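# Sort control boxes with broken knob stops into red field

## Task

Some of the control boxes have knobs whose end stops are broken, so they spin endlessly, while a working knob rotates through less than one full revolution. Move every broken-knob box so it sits entirely within the red area, standing upright. Keep every working box on the table, upright and completely outside the red area. Do not damage the end stop of any working knob; doing so means failure.

## Robot and tools

Robot: two arms, left_arm and right_arm, each with a two-finger gripper. Base poses in the scene frame are left_arm at (-0.001, +0.331, 0) m, quat_wxyz (+1.000, 0, 0, -0.001), and right_arm at (0, -0.247, +0.026) m, quat_wxyz (+1.000, 0, 0, +0.020). A camera stand is fixed to the floor behind the arms.

Scene frame: the origin is at table-top height, halfway between the arms' nominal bases. +z points up and +x points out over the table. left_arm is on the +y side. Arm names do not match image left and right. Every reported hand position and orientation uses this frame, and can be a few cm off, more at long reach.

Row layout: a single list of 14 numbers covers both arms, each in [-1, 1]. Numbers 1-7 are left_arm and 8-14 are right_arm. Each arm's seven are shoulder, elbow, waist, wrist pitch, wrist yaw, wrist roll, then gripper opening. Use this order only. The six joint values are offsets, not poses. They are scaled so 1.0 equals 2.224 rad for shoulder, elbow and waist, and 8.485 rad for the three wrist joints. They count from the Joint targets reported when the action (or move) begins, not from the previous row. Sending the same offset again moves the joint further. The opening is absolute: +1 fully open, -1 closed. In between, it is the grip_measured value the fingers are driven to. Sending 0 there is a real command, so resend the present value to leave a gripper alone.

Stated joint ranges in rad: waist -2.618 to 3.054, shoulder 0.000 to 3.142, elbow 0.000 to 3.142, wrist pitch -1.571 to 1.571, wrist yaw -1.571 to 1.571, wrist roll -2.094 to 2.094. The real stops can sit up to 0.059 rad either side of these. An action that pushes a joint more than 0.059 rad beyond its range is refused for both arms. A joint asked past its real stop only goes to the stop. The result then says "joint sent to its limit", but a missing line does not prove there is more room.

execute_actions: "actions" is a list of actions. Each action is up to 15 rows, one per control step of 1/30 s. If there are fewer rows, the last one is held until 15 steps have run. "cameras" takes a list of camera names, ["all"], or []. By default you get images only when "actions" is empty. An empty list also returns the full state. A badly formed action, or a first action that breaks the range check, rejects the whole call.

move: "target" is one 14-number row or a list of up to 15 rows. All rows are offsets from the same current Joint targets, never from the previous row. The joints travel together along paths of at least 0.5 s. Anything past 10 s in total is cut short. Paths do not avoid obstacles or the other arm.
- "speed": rad/s for the joint with the longest travel, 0.01 to 12.57, default 0.5. Give one value or one per target.
- "blend": radians of corner rounding between listed targets. The default 0 stops at each target.
- "opening_speed": how fast the opening command changes, in units of the -1..+1 scale per second, at least 0.2. Use it when closing on anything that could be crushed.
- "grip_force": newtons per finger pad, 10 to 50 (full). Give one value or one per arm. It stays set; lower forces close more slowly.
- "blocking": false returns after about 0.5 s while the move keeps running.
The result adds a "move:" line. Possible endings include done, off_target (at rest but more than 0.035 rad from target), moving, held and fault, plus limits=held if steps were withheld. Neither done nor off_target tells you whether there is contact.

wait: "seconds" 0 to 10. The arms hold their last command and any running move continues. stop: brakes a running move, which needs some stopping distance. zoom_image: "camera" is one of cam_head_left, cam_head_right, cam_high, cam_low, cam_left_wrist, cam_right_wrist. "region" is [x0, y0, x1, y1] in pixels from the top-left corner, at most 504 wide and 504 high. It works only on the newest images. finished_scene: "scene" is the current scene number. It ends the scene for good, so call nothing after it in the same reply.

Result lines: Joint positions (rad) and Joint velocities (rad/s), one block per arm in the row order, followed by the finger gap in m (0.094 m when fully open). Other lines:
- Joint targets: the reference your next offsets count from.
- Tool commands.
- grip_measured: opening on the command scale, reading slightly wide when empty and narrower than a firmly squeezed part.
- grip_effort_nm: gripper motor effort, negative while closing. It is not a pad force.
- Joint torques (N m), in which numbers 1-3 wrap at ±28.
- end_effector_position: the point between the finger pads, about 1 cm behind the tips. The fingers point along the gripper's +z axis and close along its y axis.
- Step readings after execute_actions calls.
A "joint command not followed" line means the clearance check changed some steps. Each control step, joint targets are kept within 0.339 rad (big joints) or 2.2 rad (wrist) of the measured angles. A target more than 200 mm from the hand's measured position is scaled back.

Cameras are cam_head_left, cam_head_right, cam_high, cam_low, cam_left_wrist and cam_right_wrist, all 672x504. Calibration is given in OpenCV form and may be off by a few mm or degrees.

Cautions: do not drop boxes, release them while they move, slam, or push hard. Keep the arms from touching or gripping each other's fingers, and avoid straining a wrist camera cable. Nothing may fall off or be left off the table. Holding loads or pushing against unreachable poses heats motors. MOTOR HOT appears at 75 °C, and an OVER-TEMPERATURE FAULT folds the arm at 90 °C. To end a push, command the targets back past the measured positions. Test knobs gently. A working knob meets a firm stop before one full turn; if you feel resistance, stop turning rather than forcing it. Only a knob that keeps going past a full revolution is broken.

Each tool is called after "Request:" as name(argument=value, ...) on one line, values as JSON.

## Session

I'll start by looking at the scene.

Request:
execute_actions(actions=[])

Scene clock: 0.00 s.
left_arm: end_effector_position=(+0.3863, +0.3496, +0.0915) grip_measured=+1.000 grip_effort_nm=n/a end_effector_quat_wxyz=(+0.559, -0.060, +0.825, +0.056) | right_arm: end_effector_position=(+0.3912, -0.2452, +0.0984) grip_measured=+1.000 grip_effort_nm=n/a end_effector_quat_wxyz=(+0.552, +0.028, +0.832, -0.052)
Joint names: [shoulder, elbow, waist, wrist pitch, wrist yaw, wrist roll]
Joint positions: left_arm=[1.484 0.371 -0.039 0.728 -0.198 -0.052 0.094] | right_arm=[1.587 0.369 0.057 0.814 0.206 0.026 0.094]
Joint velocities: within noise
Joint torques (N m): no reading
Heat: left arm: 30 °C; right arm: 30 °C.
Joint targets: left_arm=[1.480 0.376 -0.039 0.722 -0.198 -0.052] | right_arm=[1.582 0.374 0.057 0.812 0.205 0.027]
Tool commands: left_gripper/opening=+1.0 right_gripper/opening=+1.0

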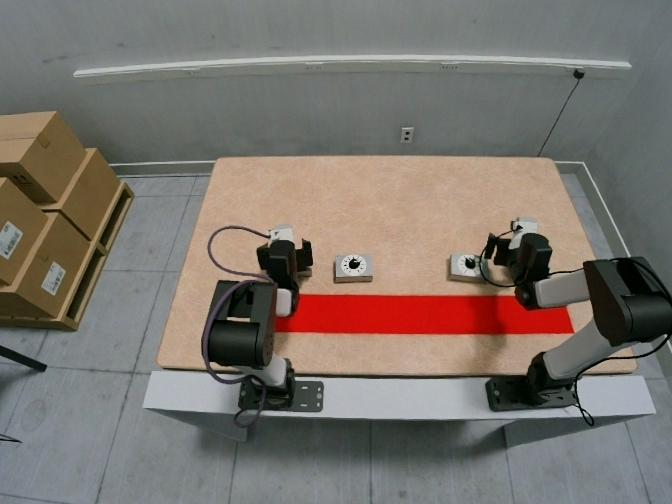

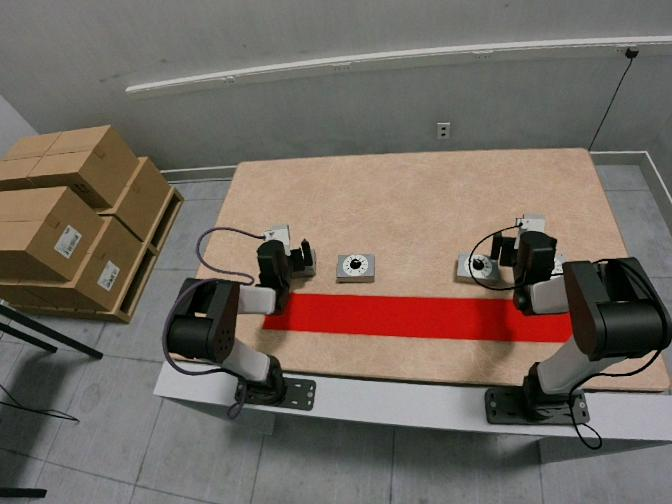

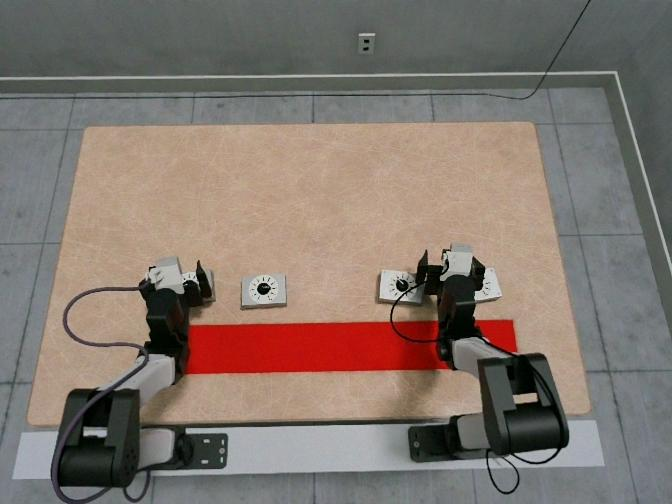

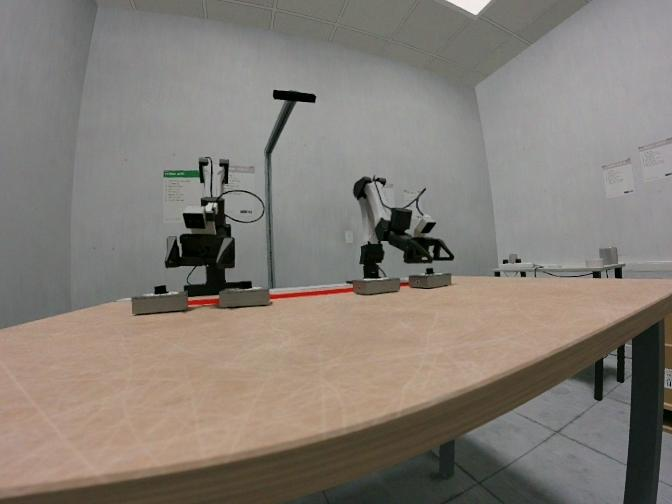

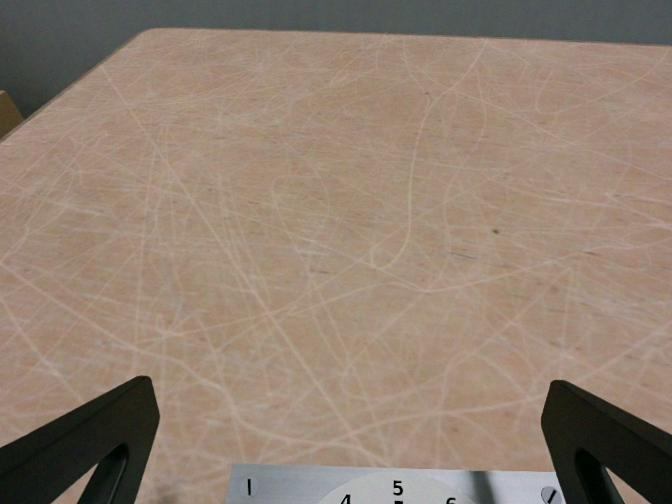

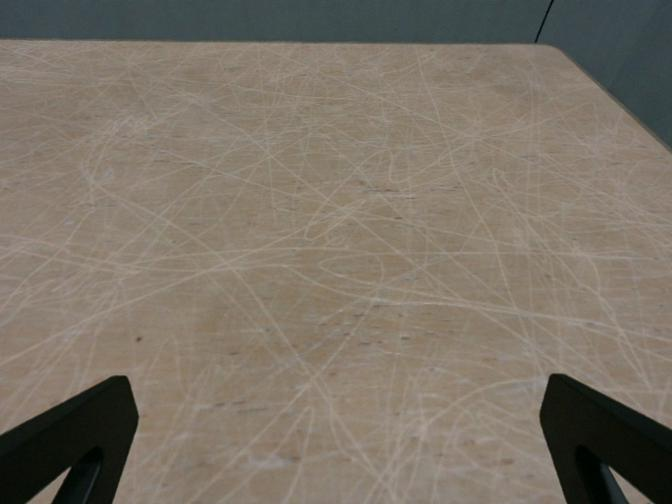

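Request:
zoom_image(camera="cam_high", region=[140, 230, 300, 350])

Request:
zoom_image(camera="cam_high", region=[360, 230, 520, 350])

Request:
zoom_image(camera="cam_low", region=[120, 220, 460, 320])

Request:
zoom_image(camera="cam_head_left", region=[260, 220, 540, 340])

Scaled by 3.150 from the camera's 672x504 image, which has a finer 960x720 frame.

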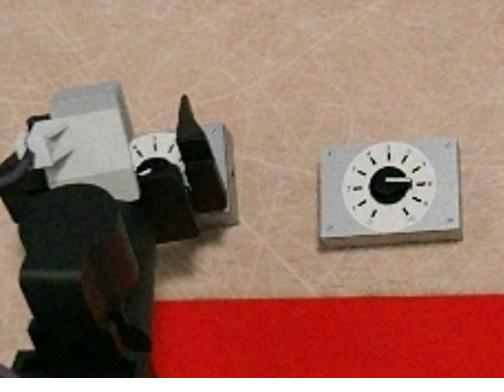

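Scaled by 3.150 from the camera's 672x504 image, which has a finer 960x720 frame.

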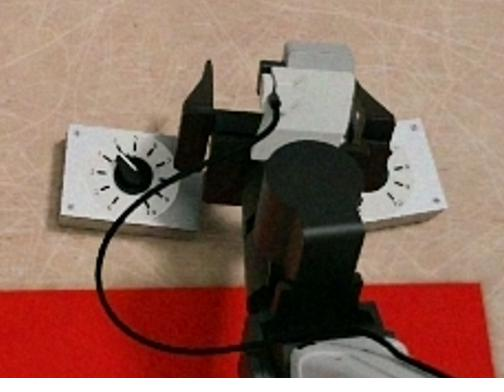

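Scaled by 1.482 from the camera's 672x504 image, which has a finer 960x720 frame.

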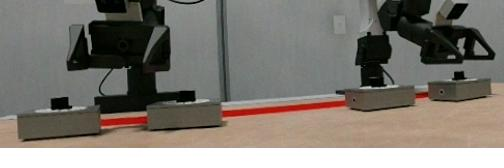

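Scaled by 1.800 from the camera's 672x504 image, which has a finer 960x720 frame.

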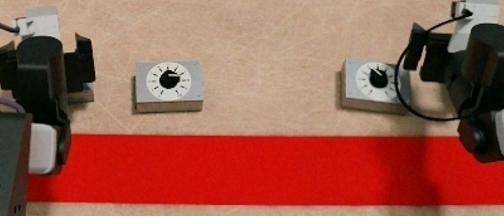

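Request:
move(target=[[0.002, 0.3705, 0.0238, -0.1440, 0.0233, 0.0061, 1, 0, 0.3714, 0.0782, -0.1546, -0.0242, -0.0032, 1], [0.1888, 0.5504, 0.0238, -0.2348, 0.0233, 0.0061, 1, 0.1430, 0.5513, 0.0782, -0.2454, -0.0242, -0.0032, 1]], speed=0.8, blend=0.1, cameras=["all"])

Scene clock: 204.57 s.
left_arm: end_effector_position=(+0.3536, +0.3346, +0.0986) grip_measured=+1.000 grip_effort_nm=-0.04 end_effector_quat_wxyz=(+0.001, -0.011, +1.000, +0.004) | right_arm: end_effector_position=(+0.3415, -0.1571, +0.1225) grip_measured=+1.000 grip_effort_nm=0.00 end_effector_quat_wxyz=(-0.001, -0.129, +0.992, -0.008)
Joint names: [shoulder, elbow, waist, wrist pitch, wrist yaw, wrist roll]
Joint positions: left_arm=[1.889 1.578 0.008 -1.259 -0.007 -0.016 0.094] | right_arm=[1.891 1.572 0.226 -1.257 0.015 0.007 0.094]
Joint torques (N m): left_arm=[-9.09 7.77 0.35 0.18 0.04 0.11] | right_arm=[-8.02 9.36 0.4 0.33 -0.07 -0.1]
Heat: left arm: 40 °C; right arm: 38 °C.
Joint targets: left_arm=[1.900 1.601 0.014 -1.270 -0.001 0.000] | right_arm=[1.900 1.601 0.231 -1.270 0.000 0.000]
move: done
camera_calibration:
cam_left_wrist: T_world_to_cam=[[0.0303263, -0.999189, -0.0264701, 0.328793], [-0.912255, -0.0384913, 0.407809, 0.333522], [-0.408498, 0.0117802, -0.912683, 0.322894], [0, 0, 0, 1]] pos_world=[0.426187, 0.337561, 0.16739]
cam_right_wrist: T_world_to_cam=[[0.246605, -0.968785, 0.0253157, -0.239156], [-0.873571, -0.210906, 0.438625, 0.246844], [-0.419594, -0.130282, -0.898314, 0.320847], [0, 0, 0, 1]] pos_world=[0.409238, -0.137829, 0.186004]

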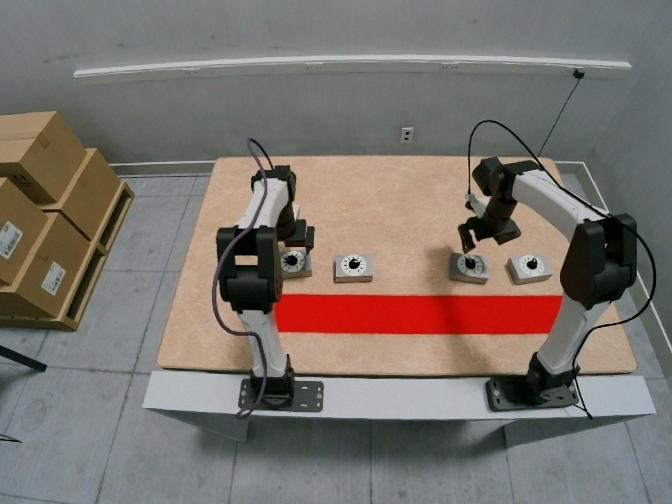

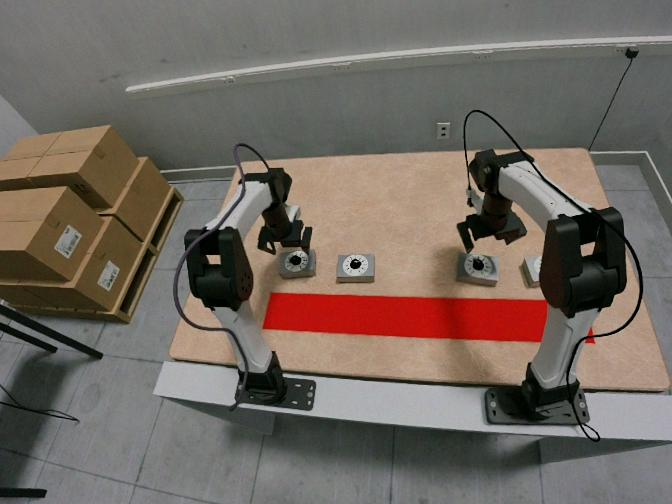

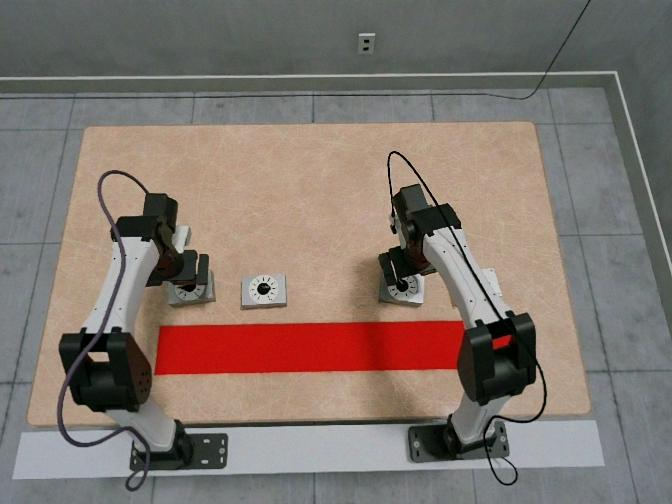

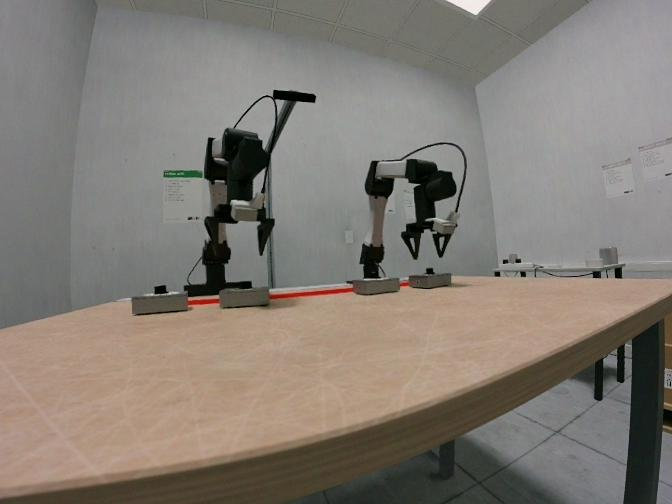

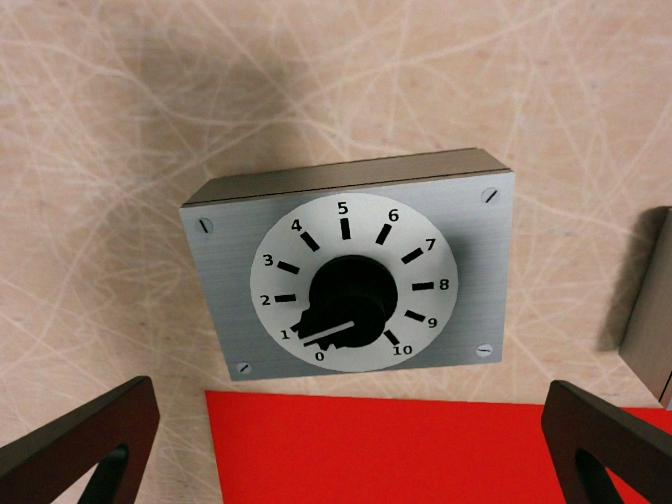

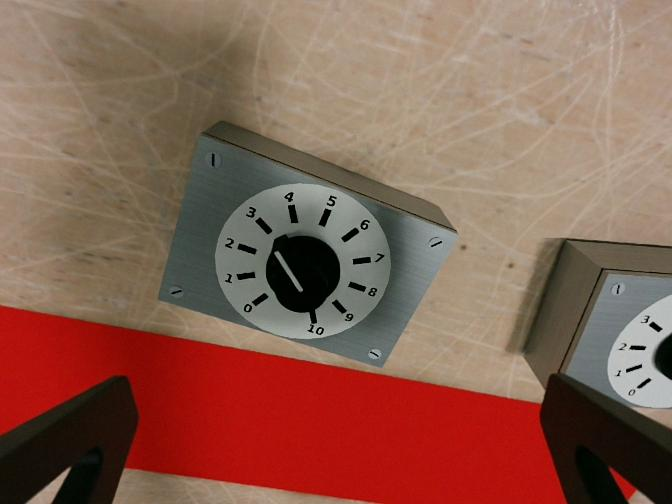

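Request:
zoom_image(camera="cam_left_wrist", region=[170, 130, 530, 400])

Request:
zoom_image(camera="cam_right_wrist", region=[140, 110, 480, 380])

Request:
zoom_image(camera="cam_low", region=[120, 240, 290, 330])

Request:
zoom_image(camera="cam_head_right", region=[260, 220, 400, 300])

Request:
zoom_image(camera="cam_head_left", region=[430, 230, 570, 300])

Scaled by 1.400 from the camera's 672x504 image, which has a finer 960x720 frame.

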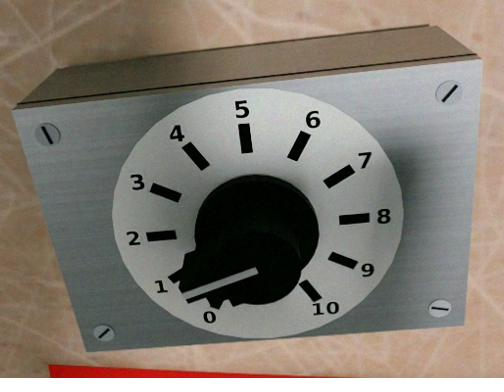

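Scaled by 1.482 from the camera's 672x504 image, which has a finer 960x720 frame.

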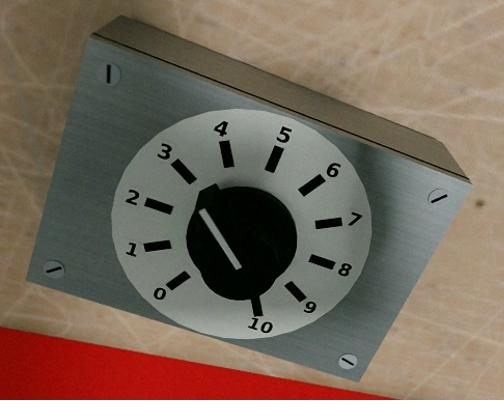

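Scaled by 2.965 from the camera's 672x504 image, which has a finer 960x720 frame.

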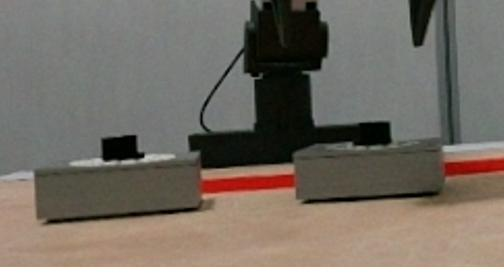

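Scaled by 3.600 from the camera's 672x504 image, which has a finer 960x720 frame.

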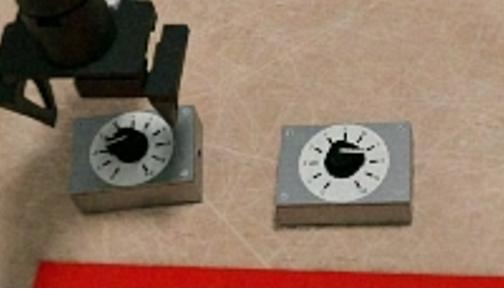

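Scaled by 3.600 from the camera's 672x504 image, which has a finer 960x720 frame.

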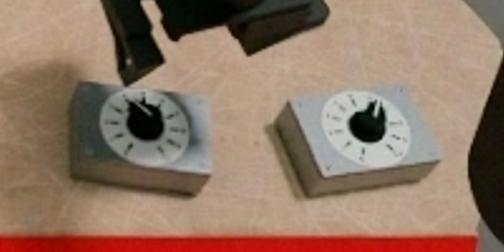

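Request:
move(target=[-0.0056, -0.0538, -0.0040, 0.0124, 0.0001, 0, 1, -0.0131, -0.0838, 0.0086, 0.0183, 0, 0, 1], speed=0.4, cameras=["cam_left_wrist", "cam_right_wrist", "cam_low"])

Scene clock: 341.33 s.
left_arm: end_effector_position=(+0.3497, +0.3345, +0.0763) grip_measured=+1.000 grip_effort_nm=-0.04 end_effector_quat_wxyz=(-0.002, -0.011, +1.000, +0.003) | right_arm: end_effector_position=(+0.3298, -0.1537, +0.0861) grip_measured=+1.000 grip_effort_nm=0.00 end_effector_quat_wxyz=(-0.011, -0.138, +0.990, -0.009)
Joint names: [shoulder, elbow, waist, wrist pitch, wrist yaw, wrist roll]
Joint positions: left_arm=[1.889 1.489 0.008 -1.175 -0.007 -0.016 0.094] | right_arm=[1.891 1.426 0.244 -1.13 0.015 0.007 0.094]
Joint torques (N m): left_arm=[-10.09 5.31 -0.34 0.4 0.04 0.11] | right_arm=[-10.45 5.5 0.39 0.55 -0.06 -0.1]
Heat: left arm: 43 °C; right arm: 41 °C.
Joint targets: left_arm=[1.888 1.481 0.005 -1.165 0.000 0.000] | right_arm=[1.871 1.414 0.250 -1.115 0.000 0.000]
move: done
camera_calibration:
cam_left_wrist: T_world_to_cam=[[0.0301671, -0.999202, -0.026186, 0.328332], [-0.910051, -0.0382917, 0.412723, 0.337802], [-0.413397, 0.0113799, -0.91048, 0.302593], [0, 0, 0, 1]] pos_world=[0.422603, 0.337562, 0.144684]
cam_right_wrist: T_world_to_cam=[[0.264724, -0.963996, 0.0251519, -0.237234], [-0.86116, -0.224586, 0.456032, 0.245601], [-0.433964, -0.142382, -0.889608, 0.285799], [0, 0, 0, 1]] pos_world=[0.39833, -0.132841, 0.148214]
Images, in order (width x height): cam_low 672x504, cam_left_wrist 672x504, cam_right_wrist 672x504.

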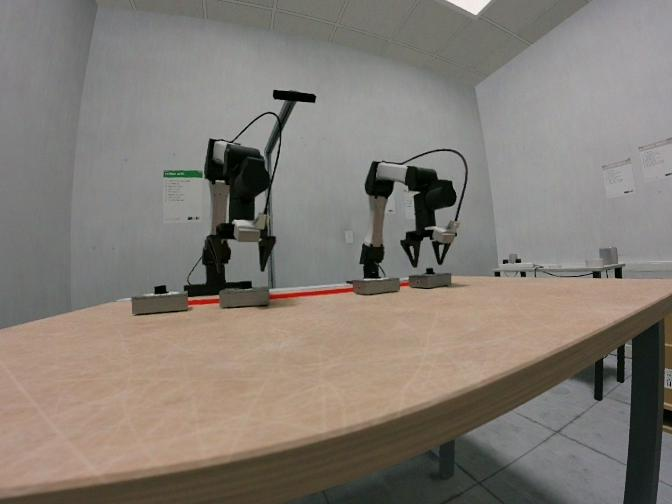

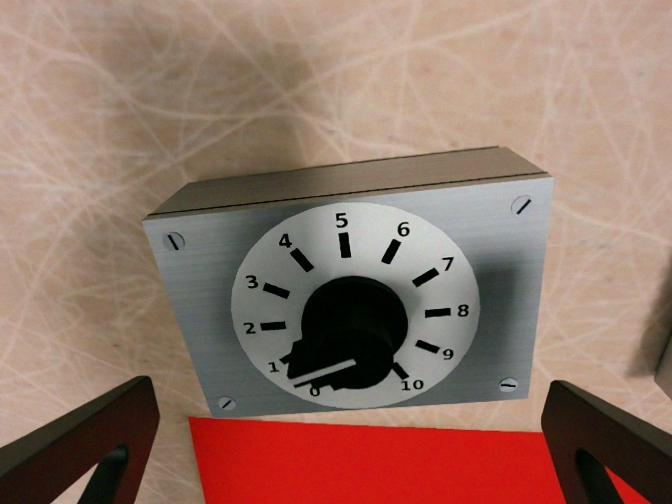

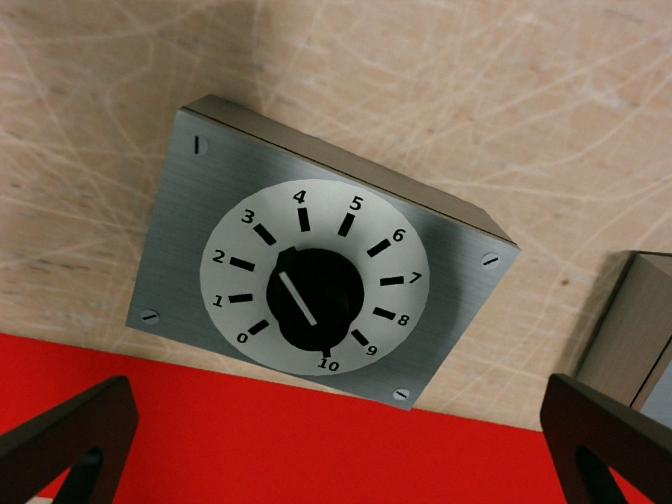

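Request:
zoom_image(camera="cam_low", region=[380, 210, 480, 300])

Request:
zoom_image(camera="cam_low", region=[120, 210, 300, 330])

Request:
zoom_image(camera="cam_left_wrist", region=[120, 120, 580, 465])

Request:
zoom_image(camera="cam_right_wrist", region=[110, 80, 540, 420])

Scaled by 5.040 from the camera's 672x504 image, which has a finer 960x720 frame.

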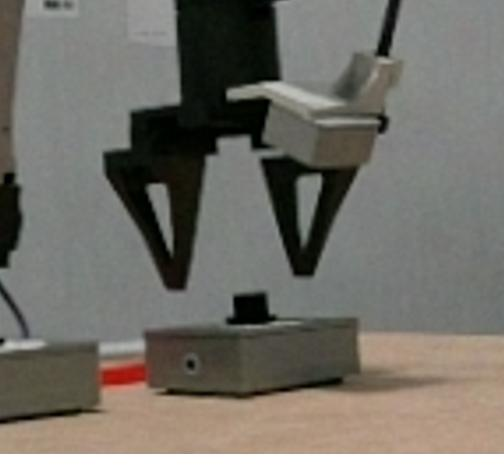

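Scaled by 2.800 from the camera's 672x504 image, which has a finer 960x720 frame.

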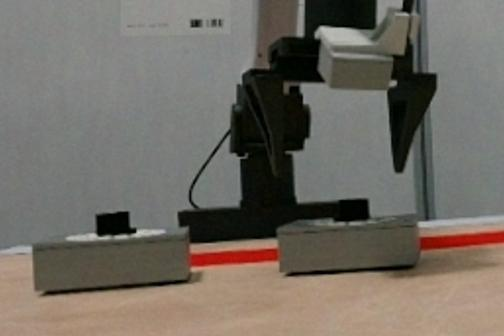

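Scaled by 1.096 from the camera's 672x504 image, which has a finer 960x720 frame.

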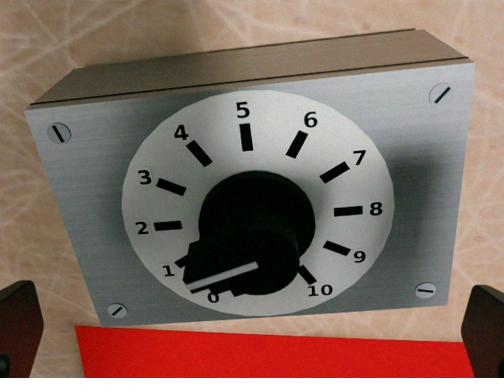

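Scaled by 1.172 from the camera's 672x504 image, which has a finer 960x720 frame.

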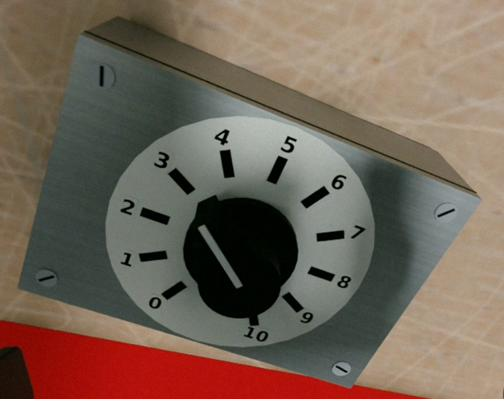

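Request:
move(target=[0.0059, 0.0263, 0, -0.0052, 0, 0.1361, 0.1, 0.0081, 0.0021, 0.0006, 0.0017, 0, -0.0553, 0.1], speed=0.6, cameras=["cam_left_wrist", "cam_right_wrist", "cam_low", "cam_high"])

Scene clock: 534.07 s.
left_arm: end_effector_position=(+0.3522, +0.3345, +0.0835) grip_measured=+0.102 grip_effort_nm=-0.14 end_effector_quat_wxyz=(-0.001, +0.535, +0.845, +0.003) | right_arm: end_effector_position=(+0.3333, -0.1527, +0.0861) grip_measured=+0.103 grip_effort_nm=-0.16 end_effector_quat_wxyz=(-0.005, -0.364, +0.931, -0.007)
Joint names: [shoulder, elbow, waist, wrist pitch, wrist yaw, wrist roll]
Joint positions: left_arm=[1.889 1.518 0.008 -1.199 -0.006 1.135 0.052] | right_arm=[1.891 1.426 0.244 -1.115 0.015 -0.462 0.052]
Joint torques (N m): left_arm=[-8.96 7.62 -0.32 0.13 0.08 0.12] | right_arm=[-8.9 5.94 0.53 0.58 -0.06 -0.09]
Heat: left arm: 45 °C; right arm: 51 °C.
Joint targets: left_arm=[1.901 1.539 0.005 -1.209 0.000 1.155] | right_arm=[1.889 1.419 0.251 -1.101 0.000 -0.470]
move: done
camera_calibration:
cam_left_wrist: T_world_to_cam=[[-0.900531, -0.434155, -0.0235322, 0.466937], [-0.404135, 0.815843, 0.413612, -0.126785], [-0.160373, 0.381981, -0.910149, 0.0970777], [0, 0, 0, 1]] pos_world=[0.384822, 0.269078, 0.151783]
cam_right_wrist: T_world_to_cam=[[0.671626, -0.740639, 0.019306, -0.338199], [-0.668115, -0.594186, 0.447844, 0.128792], [-0.32022, -0.313683, -0.893903, 0.223699], [0, 0, 0, 1]] pos_world=[0.384824, -0.103786, 0.148815]
Images, in order (width x height): cam_high 672x504, cam_low 672x504, cam_left_wrist 672x504, cam_right_wrist 672x504.

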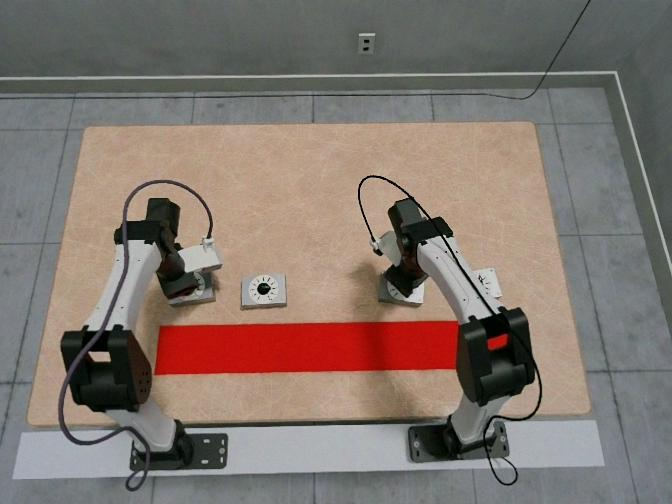

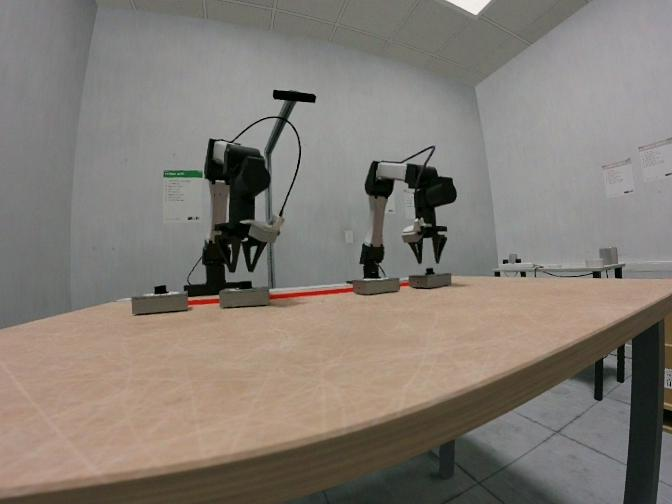

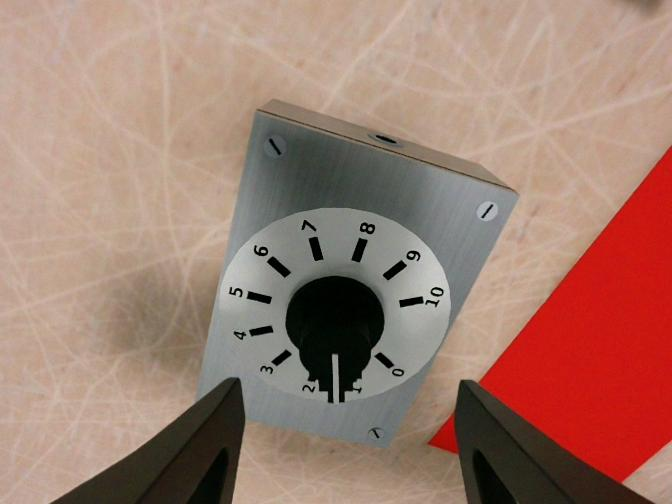

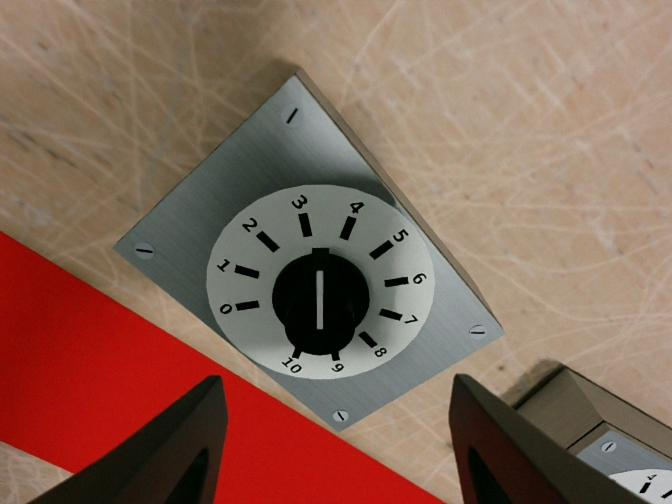

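Request:
move(target=[0.0103, -0.0273, -0.0022, 0.0090, 0.0004, 0, 0.1, 0.0139, -0.0324, 0.0036, 0.0115, -0.0014, 0, 0.1], speed=0.3, cameras=["cam_left_wrist", "cam_right_wrist", "cam_low"])

Request:
zoom_image(camera="cam_low", region=[380, 210, 480, 300])

Request:
zoom_image(camera="cam_low", region=[190, 220, 300, 320])

Scene clock: 577.23 s.
left_arm: end_effector_position=(+0.3560, +0.3330, +0.0681) grip_measured=+0.102 grip_effort_nm=-0.14 end_effector_quat_wxyz=(+0.000, +0.537, +0.844, +0.003) | right_arm: end_effector_position=(+0.3333, -0.1476, +0.0626) grip_measured=+0.103 grip_effort_nm=-0.16 end_effector_quat_wxyz=(-0.001, -0.368, +0.930, -0.002)
Joint names: [shoulder, elbow, waist, wrist pitch, wrist yaw, wrist roll]
Joint positions: left_arm=[1.911 1.486 0.005 -1.143 -0.006 1.136 0.052] | right_arm=[1.912 1.358 0.253 -1.018 0.004 -0.463 0.052]
Joint torques (N m): left_arm=[-9.07 5.3 -0.43 0.37 0.11 0.13] | right_arm=[-8.18 5.48 0.42 0.61 -0.1 -0.11]
Heat: left arm: 44 °C; right arm: 49 °C.
Joint targets: left_arm=[1.924 1.478 0.000 -1.132 0.003 1.155] | right_arm=[1.920 1.347 0.259 -1.003 -0.012 -0.470]
move: done
camera_calibration:
cam_left_wrist: T_world_to_cam=[[-0.902452, -0.430091, -0.0245456, 0.468824], [-0.401052, 0.817985, 0.41238, -0.119343], [-0.157283, 0.381998, -0.910681, 0.0831928], [0, 0, 0, 1]] pos_world=[0.388313, 0.267478, 0.136484]
cam_right_wrist: T_world_to_cam=[[0.67825, -0.734714, 0.0131773, -0.334861], [-0.664696, -0.60577, 0.437288, 0.140091], [-0.313299, -0.30535, -0.899225, 0.203579], [0, 0, 0, 1]] pos_world=[0.384018, -0.0990013, 0.126216]
Images, in order (width x height): cam_low 672x504, cam_left_wrist 672x504, cam_right_wrist 672x504.

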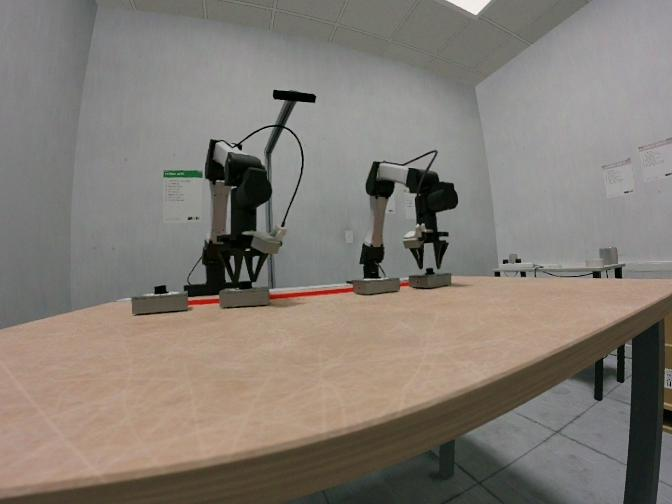

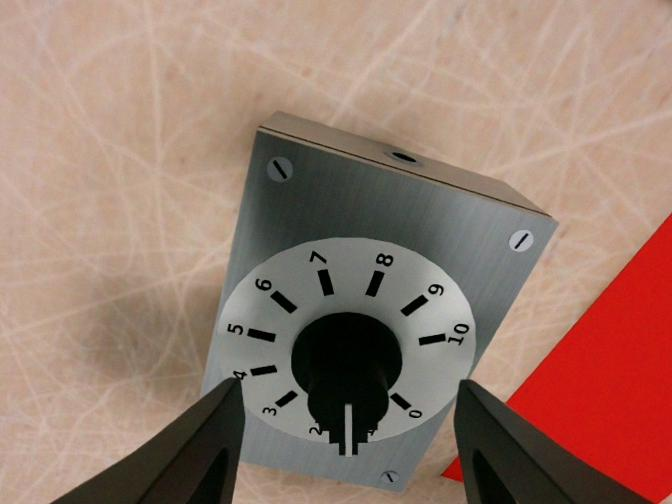

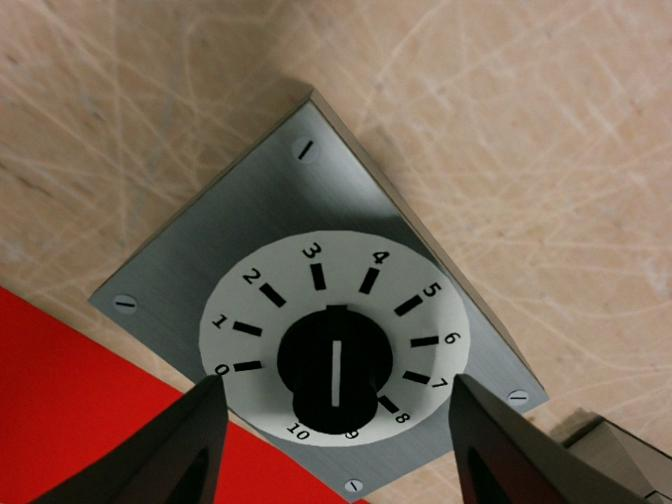

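Scaled by 5.040 from the camera's 672x504 image, which has a finer 960x720 frame.

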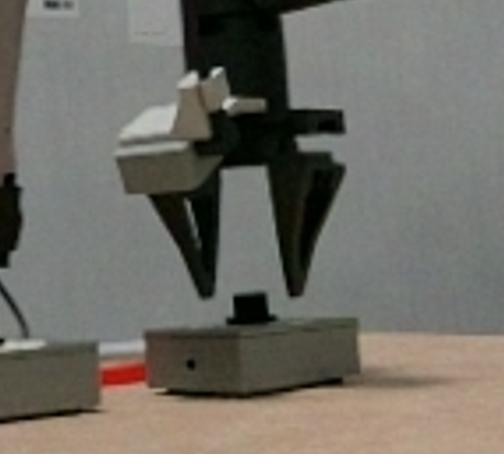

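Scaled by 4.582 from the camera's 672x504 image, which has a finer 960x720 frame.

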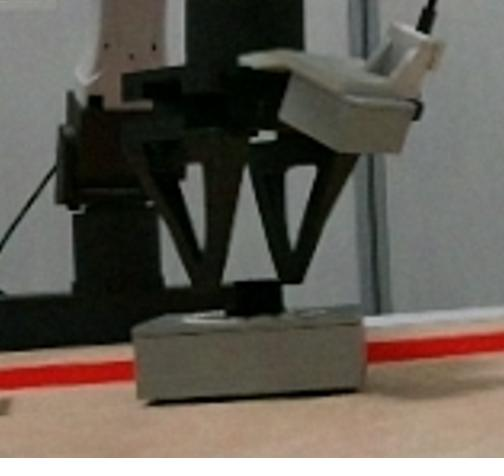

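Request:
move(target=[0.0049, -0.0099, 0, 0.0037, 0, 0, 0.1, 0.0049, -0.0096, -0.0013, 0.0040, 0, 0, 0.1], speed=0.2, cameras=["cam_left_wrist", "cam_right_wrist", "cam_low"])

Request:
zoom_image(camera="cam_low", region=[380, 210, 480, 300])

Request:
zoom_image(camera="cam_low", region=[190, 220, 300, 320])

Scene clock: 677.13 s.
left_arm: end_effector_position=(+0.3570, +0.3329, +0.0599) grip_measured=+0.102 grip_effort_nm=-0.13 end_effector_quat_wxyz=(+0.000, +0.537, +0.844, +0.003) | right_arm: end_effector_position=(+0.3344, -0.1473, +0.0551) grip_measured=+0.103 grip_effort_nm=-0.16 end_effector_quat_wxyz=(+0.002, -0.368, +0.930, -0.002)
Joint names: [shoulder, elbow, waist, wrist pitch, wrist yaw, wrist roll]
Joint positions: left_arm=[1.92 1.465 0.005 -1.112 -0.005 1.136 0.052] | right_arm=[1.921 1.338 0.253 -0.984 0.004 -0.463 0.052]
Joint torques (N m): left_arm=[-8.96 5.18 -0.42 0.36 0.11 0.14] | right_arm=[-8.01 5.37 0.16 0.62 -0.11 -0.11]
Heat: left arm: 44 °C; right arm: 49 °C.
Joint targets: left_arm=[1.935 1.456 0.000 -1.101 0.004 1.155] | right_arm=[1.931 1.325 0.256 -0.969 -0.012 -0.470]
move: done
camera_calibration:
cam_left_wrist: T_world_to_cam=[[-0.902432, -0.430079, -0.0254843, 0.469544], [-0.401526, 0.818129, 0.411632, -0.115402], [-0.156185, 0.381703, -0.910994, 0.0756492], [0, 0, 0, 1]] pos_world=[0.38921, 0.267479, 0.128385]
cam_right_wrist: T_world_to_cam=[[0.6782, -0.73471, 0.0156935, -0.335442], [-0.667069, -0.606522, 0.432608, 0.145245], [-0.308323, -0.303864, -0.901445, 0.195997], [0, 0, 0, 1]] pos_world=[0.384816, -0.098802, 0.11911]
Images, in order (width x height): cam_low 672x504, cam_left_wrist 672x504, cam_right_wrist 672x504.

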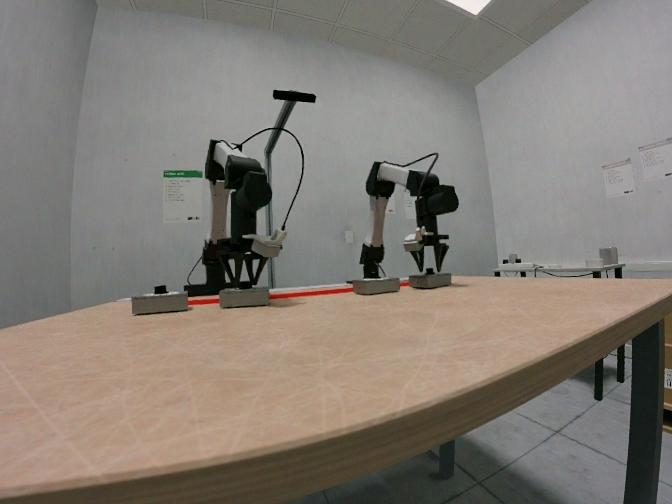

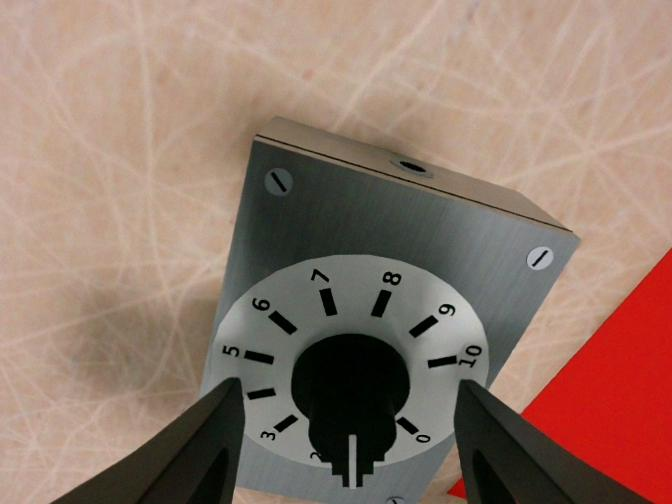

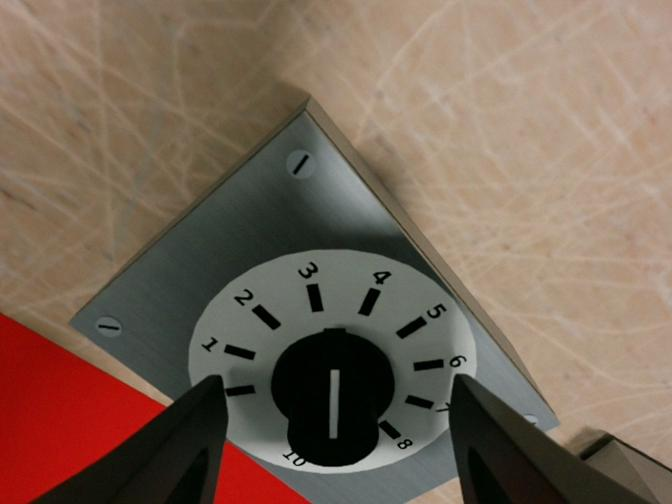

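Scaled by 5.040 from the camera's 672x504 image, which has a finer 960x720 frame.

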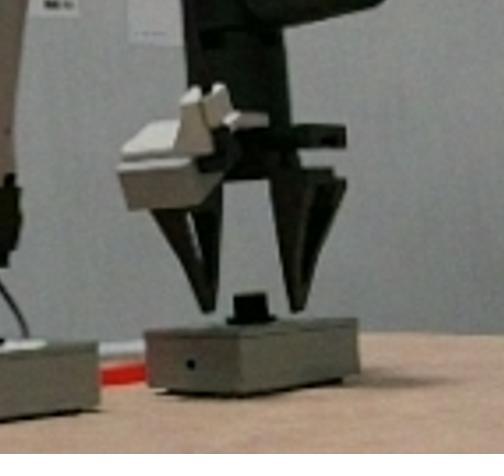

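Scaled by 4.582 from the camera's 672x504 image, which has a finer 960x720 frame.

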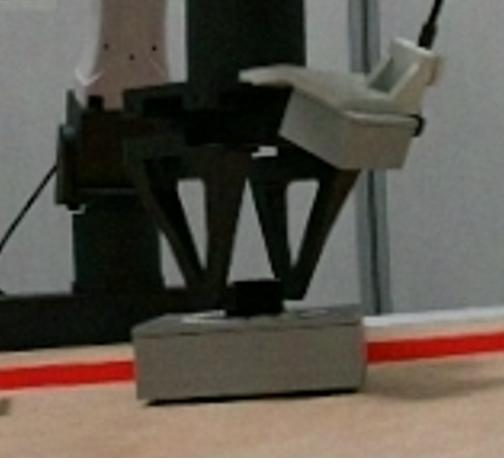

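Request:
move(target=[0, 0, 0, 0, 0, 0, -0.7, 0, 0, 0, 0, 0, 0, -0.7], grip_force=[10, 10], opening_speed=0.4, cameras=["cam_left_wrist", "cam_right_wrist", "cam_low"])

Scene clock: 698.67 s.
left_arm: end_effector_position=(+0.3569, +0.3327, +0.0599) grip_measured=-0.581 grip_effort_nm=-0.33 end_effector_quat_wxyz=(+0.001, +0.537, +0.844, +0.003) | right_arm: end_effector_position=(+0.3345, -0.1472, +0.0551) grip_measured=-0.481 grip_effort_nm=-0.16 end_effector_quat_wxyz=(+0.002, -0.368, +0.930, -0.002)
Joint names: [shoulder, elbow, waist, wrist pitch, wrist yaw, wrist roll]
Joint positions: left_arm=[1.92 1.465 0.005 -1.113 -0.004 1.137 0.02] | right_arm=[1.921 1.338 0.253 -0.984 0.004 -0.463 0.024]
Joint velocities: left_arm=[within noise] | right_arm=[0.012 0.002 -0.012 -0.007 0.007 -0.154 -0.004]
Joint torques (N m): left_arm=[-8.94 5.18 -0.42 0.36 0.09 0.13] | right_arm=[-7.97 5.27 0.24 0.62 -0.1 -0.1]
Heat: left arm: 42 °C; right arm: 46 °C.
Joint targets: left_arm=[1.935 1.456 0.000 -1.101 0.004 1.155] | right_arm=[1.931 1.325 0.256 -0.969 -0.012 -0.470]
grip_force (N): 10, 10
move: moving (right_arm; no rest 5 s after the path's end)
camera_calibration:
cam_left_wrist: T_world_to_cam=[[-0.902605, -0.429772, -0.0245007, 0.469232], [-0.401058, 0.818894, 0.410567, -0.115573], [-0.156387, 0.380406, -0.911501, 0.0762911], [0, 0, 0, 1]] pos_world=[0.38911, 0.267283, 0.128487]
cam_right_wrist: T_world_to_cam=[[0.678195, -0.734712, 0.0158376, -0.335452], [-0.667208, -0.606564, 0.432334, 0.145455], [-0.308034, -0.303774, -0.901574, 0.195971], [0, 0, 0, 1]] pos_world=[0.384916, -0.0987021, 0.11911]
Images, in order (width x height): cam_low 672x504, cam_left_wrist 672x504, cam_right_wrist 672x504.

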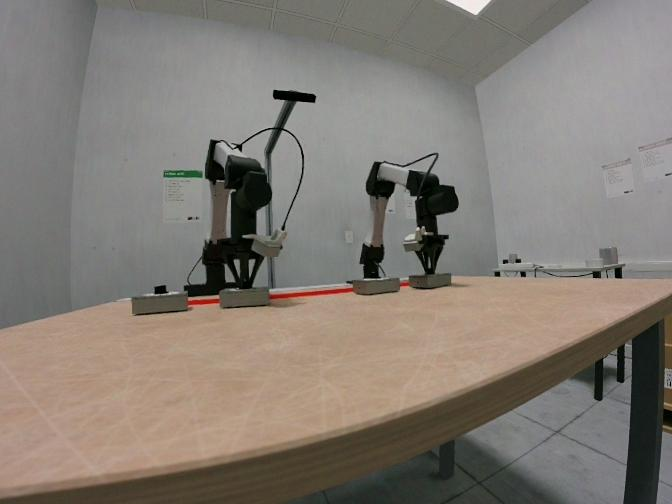

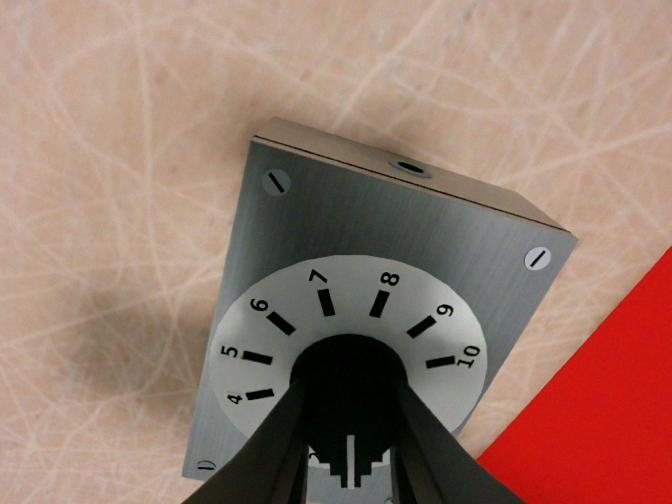

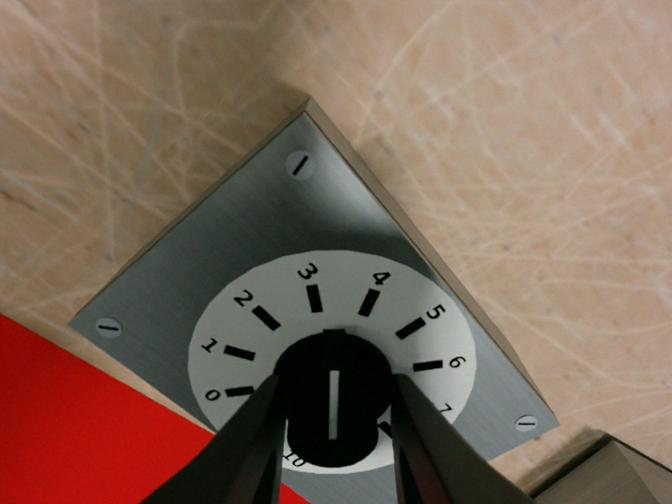

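Request:
move(target=[0, 0, 0, 0, 0, -0.0471, -0.7, 0, 0, 0, 0, 0, -0.0471, -0.7], speed=0.4, cameras=["cam_left_wrist", "cam_right_wrist"])

Scene clock: 706.87 s.
left_arm: end_effector_position=(+0.3565, +0.3325, +0.0599) grip_measured=-0.581 grip_effort_nm=-0.33 end_effector_quat_wxyz=(+0.001, +0.373, +0.928, +0.002) | right_arm: end_effector_position=(+0.3343, -0.1465, +0.0551) grip_measured=-0.597 grip_effort_nm=-0.29 end_effector_quat_wxyz=(+0.002, -0.545, +0.838, -0.001)
Joint names: [shoulder, elbow, waist, wrist pitch, wrist yaw, wrist roll]
Joint positions: left_arm=[1.92 1.465 0.005 -1.114 -0.002 0.768 0.02] | right_arm=[1.921 1.338 0.253 -0.984 0 -0.861 0.019]
Joint torques (N m): left_arm=[-8.96 5.19 -0.42 0.39 0.07 -0.19] | right_arm=[-7.95 5.31 0.12 0.62 -0.09 -0.11]
Heat: left arm: 41 °C; right arm: 46 °C.
Joint targets: left_arm=[1.935 1.456 0.000 -1.101 0.003 0.755] | right_arm=[1.931 1.325 0.256 -0.969 -0.012 -0.869]
grip_force (N): 10, 10
move: done
camera_calibration:
cam_left_wrist: T_world_to_cam=[[-0.686948, -0.726348, -0.0228233, 0.490465], [-0.669347, 0.620184, 0.40908, 0.0462268], [-0.28298, 0.296293, -0.912213, 0.149422], [0, 0, 0, 1]] pos_world=[0.410149, 0.283306, 0.128588]
cam_right_wrist: T_world_to_cam=[[0.910079, -0.414211, 0.013638, -0.365228], [-0.37903, -0.818572, 0.431598, 0.0184053], [-0.167609, -0.397957, -0.901963, 0.135343], [0, 0, 0, 1]] pos_world=[0.362047, -0.0823544, 0.119112]
Images, in order (width x height): cam_left_wrist 672x504, cam_right_wrist 672x504.

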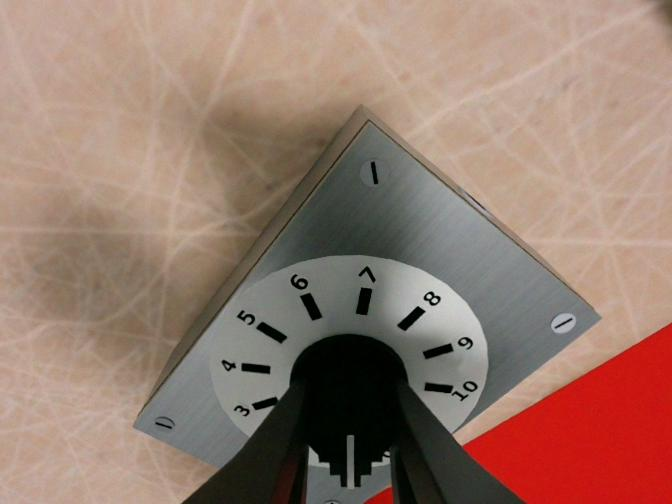

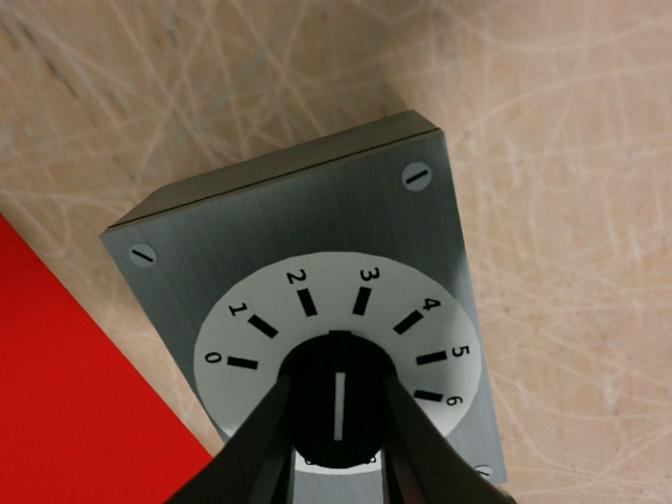

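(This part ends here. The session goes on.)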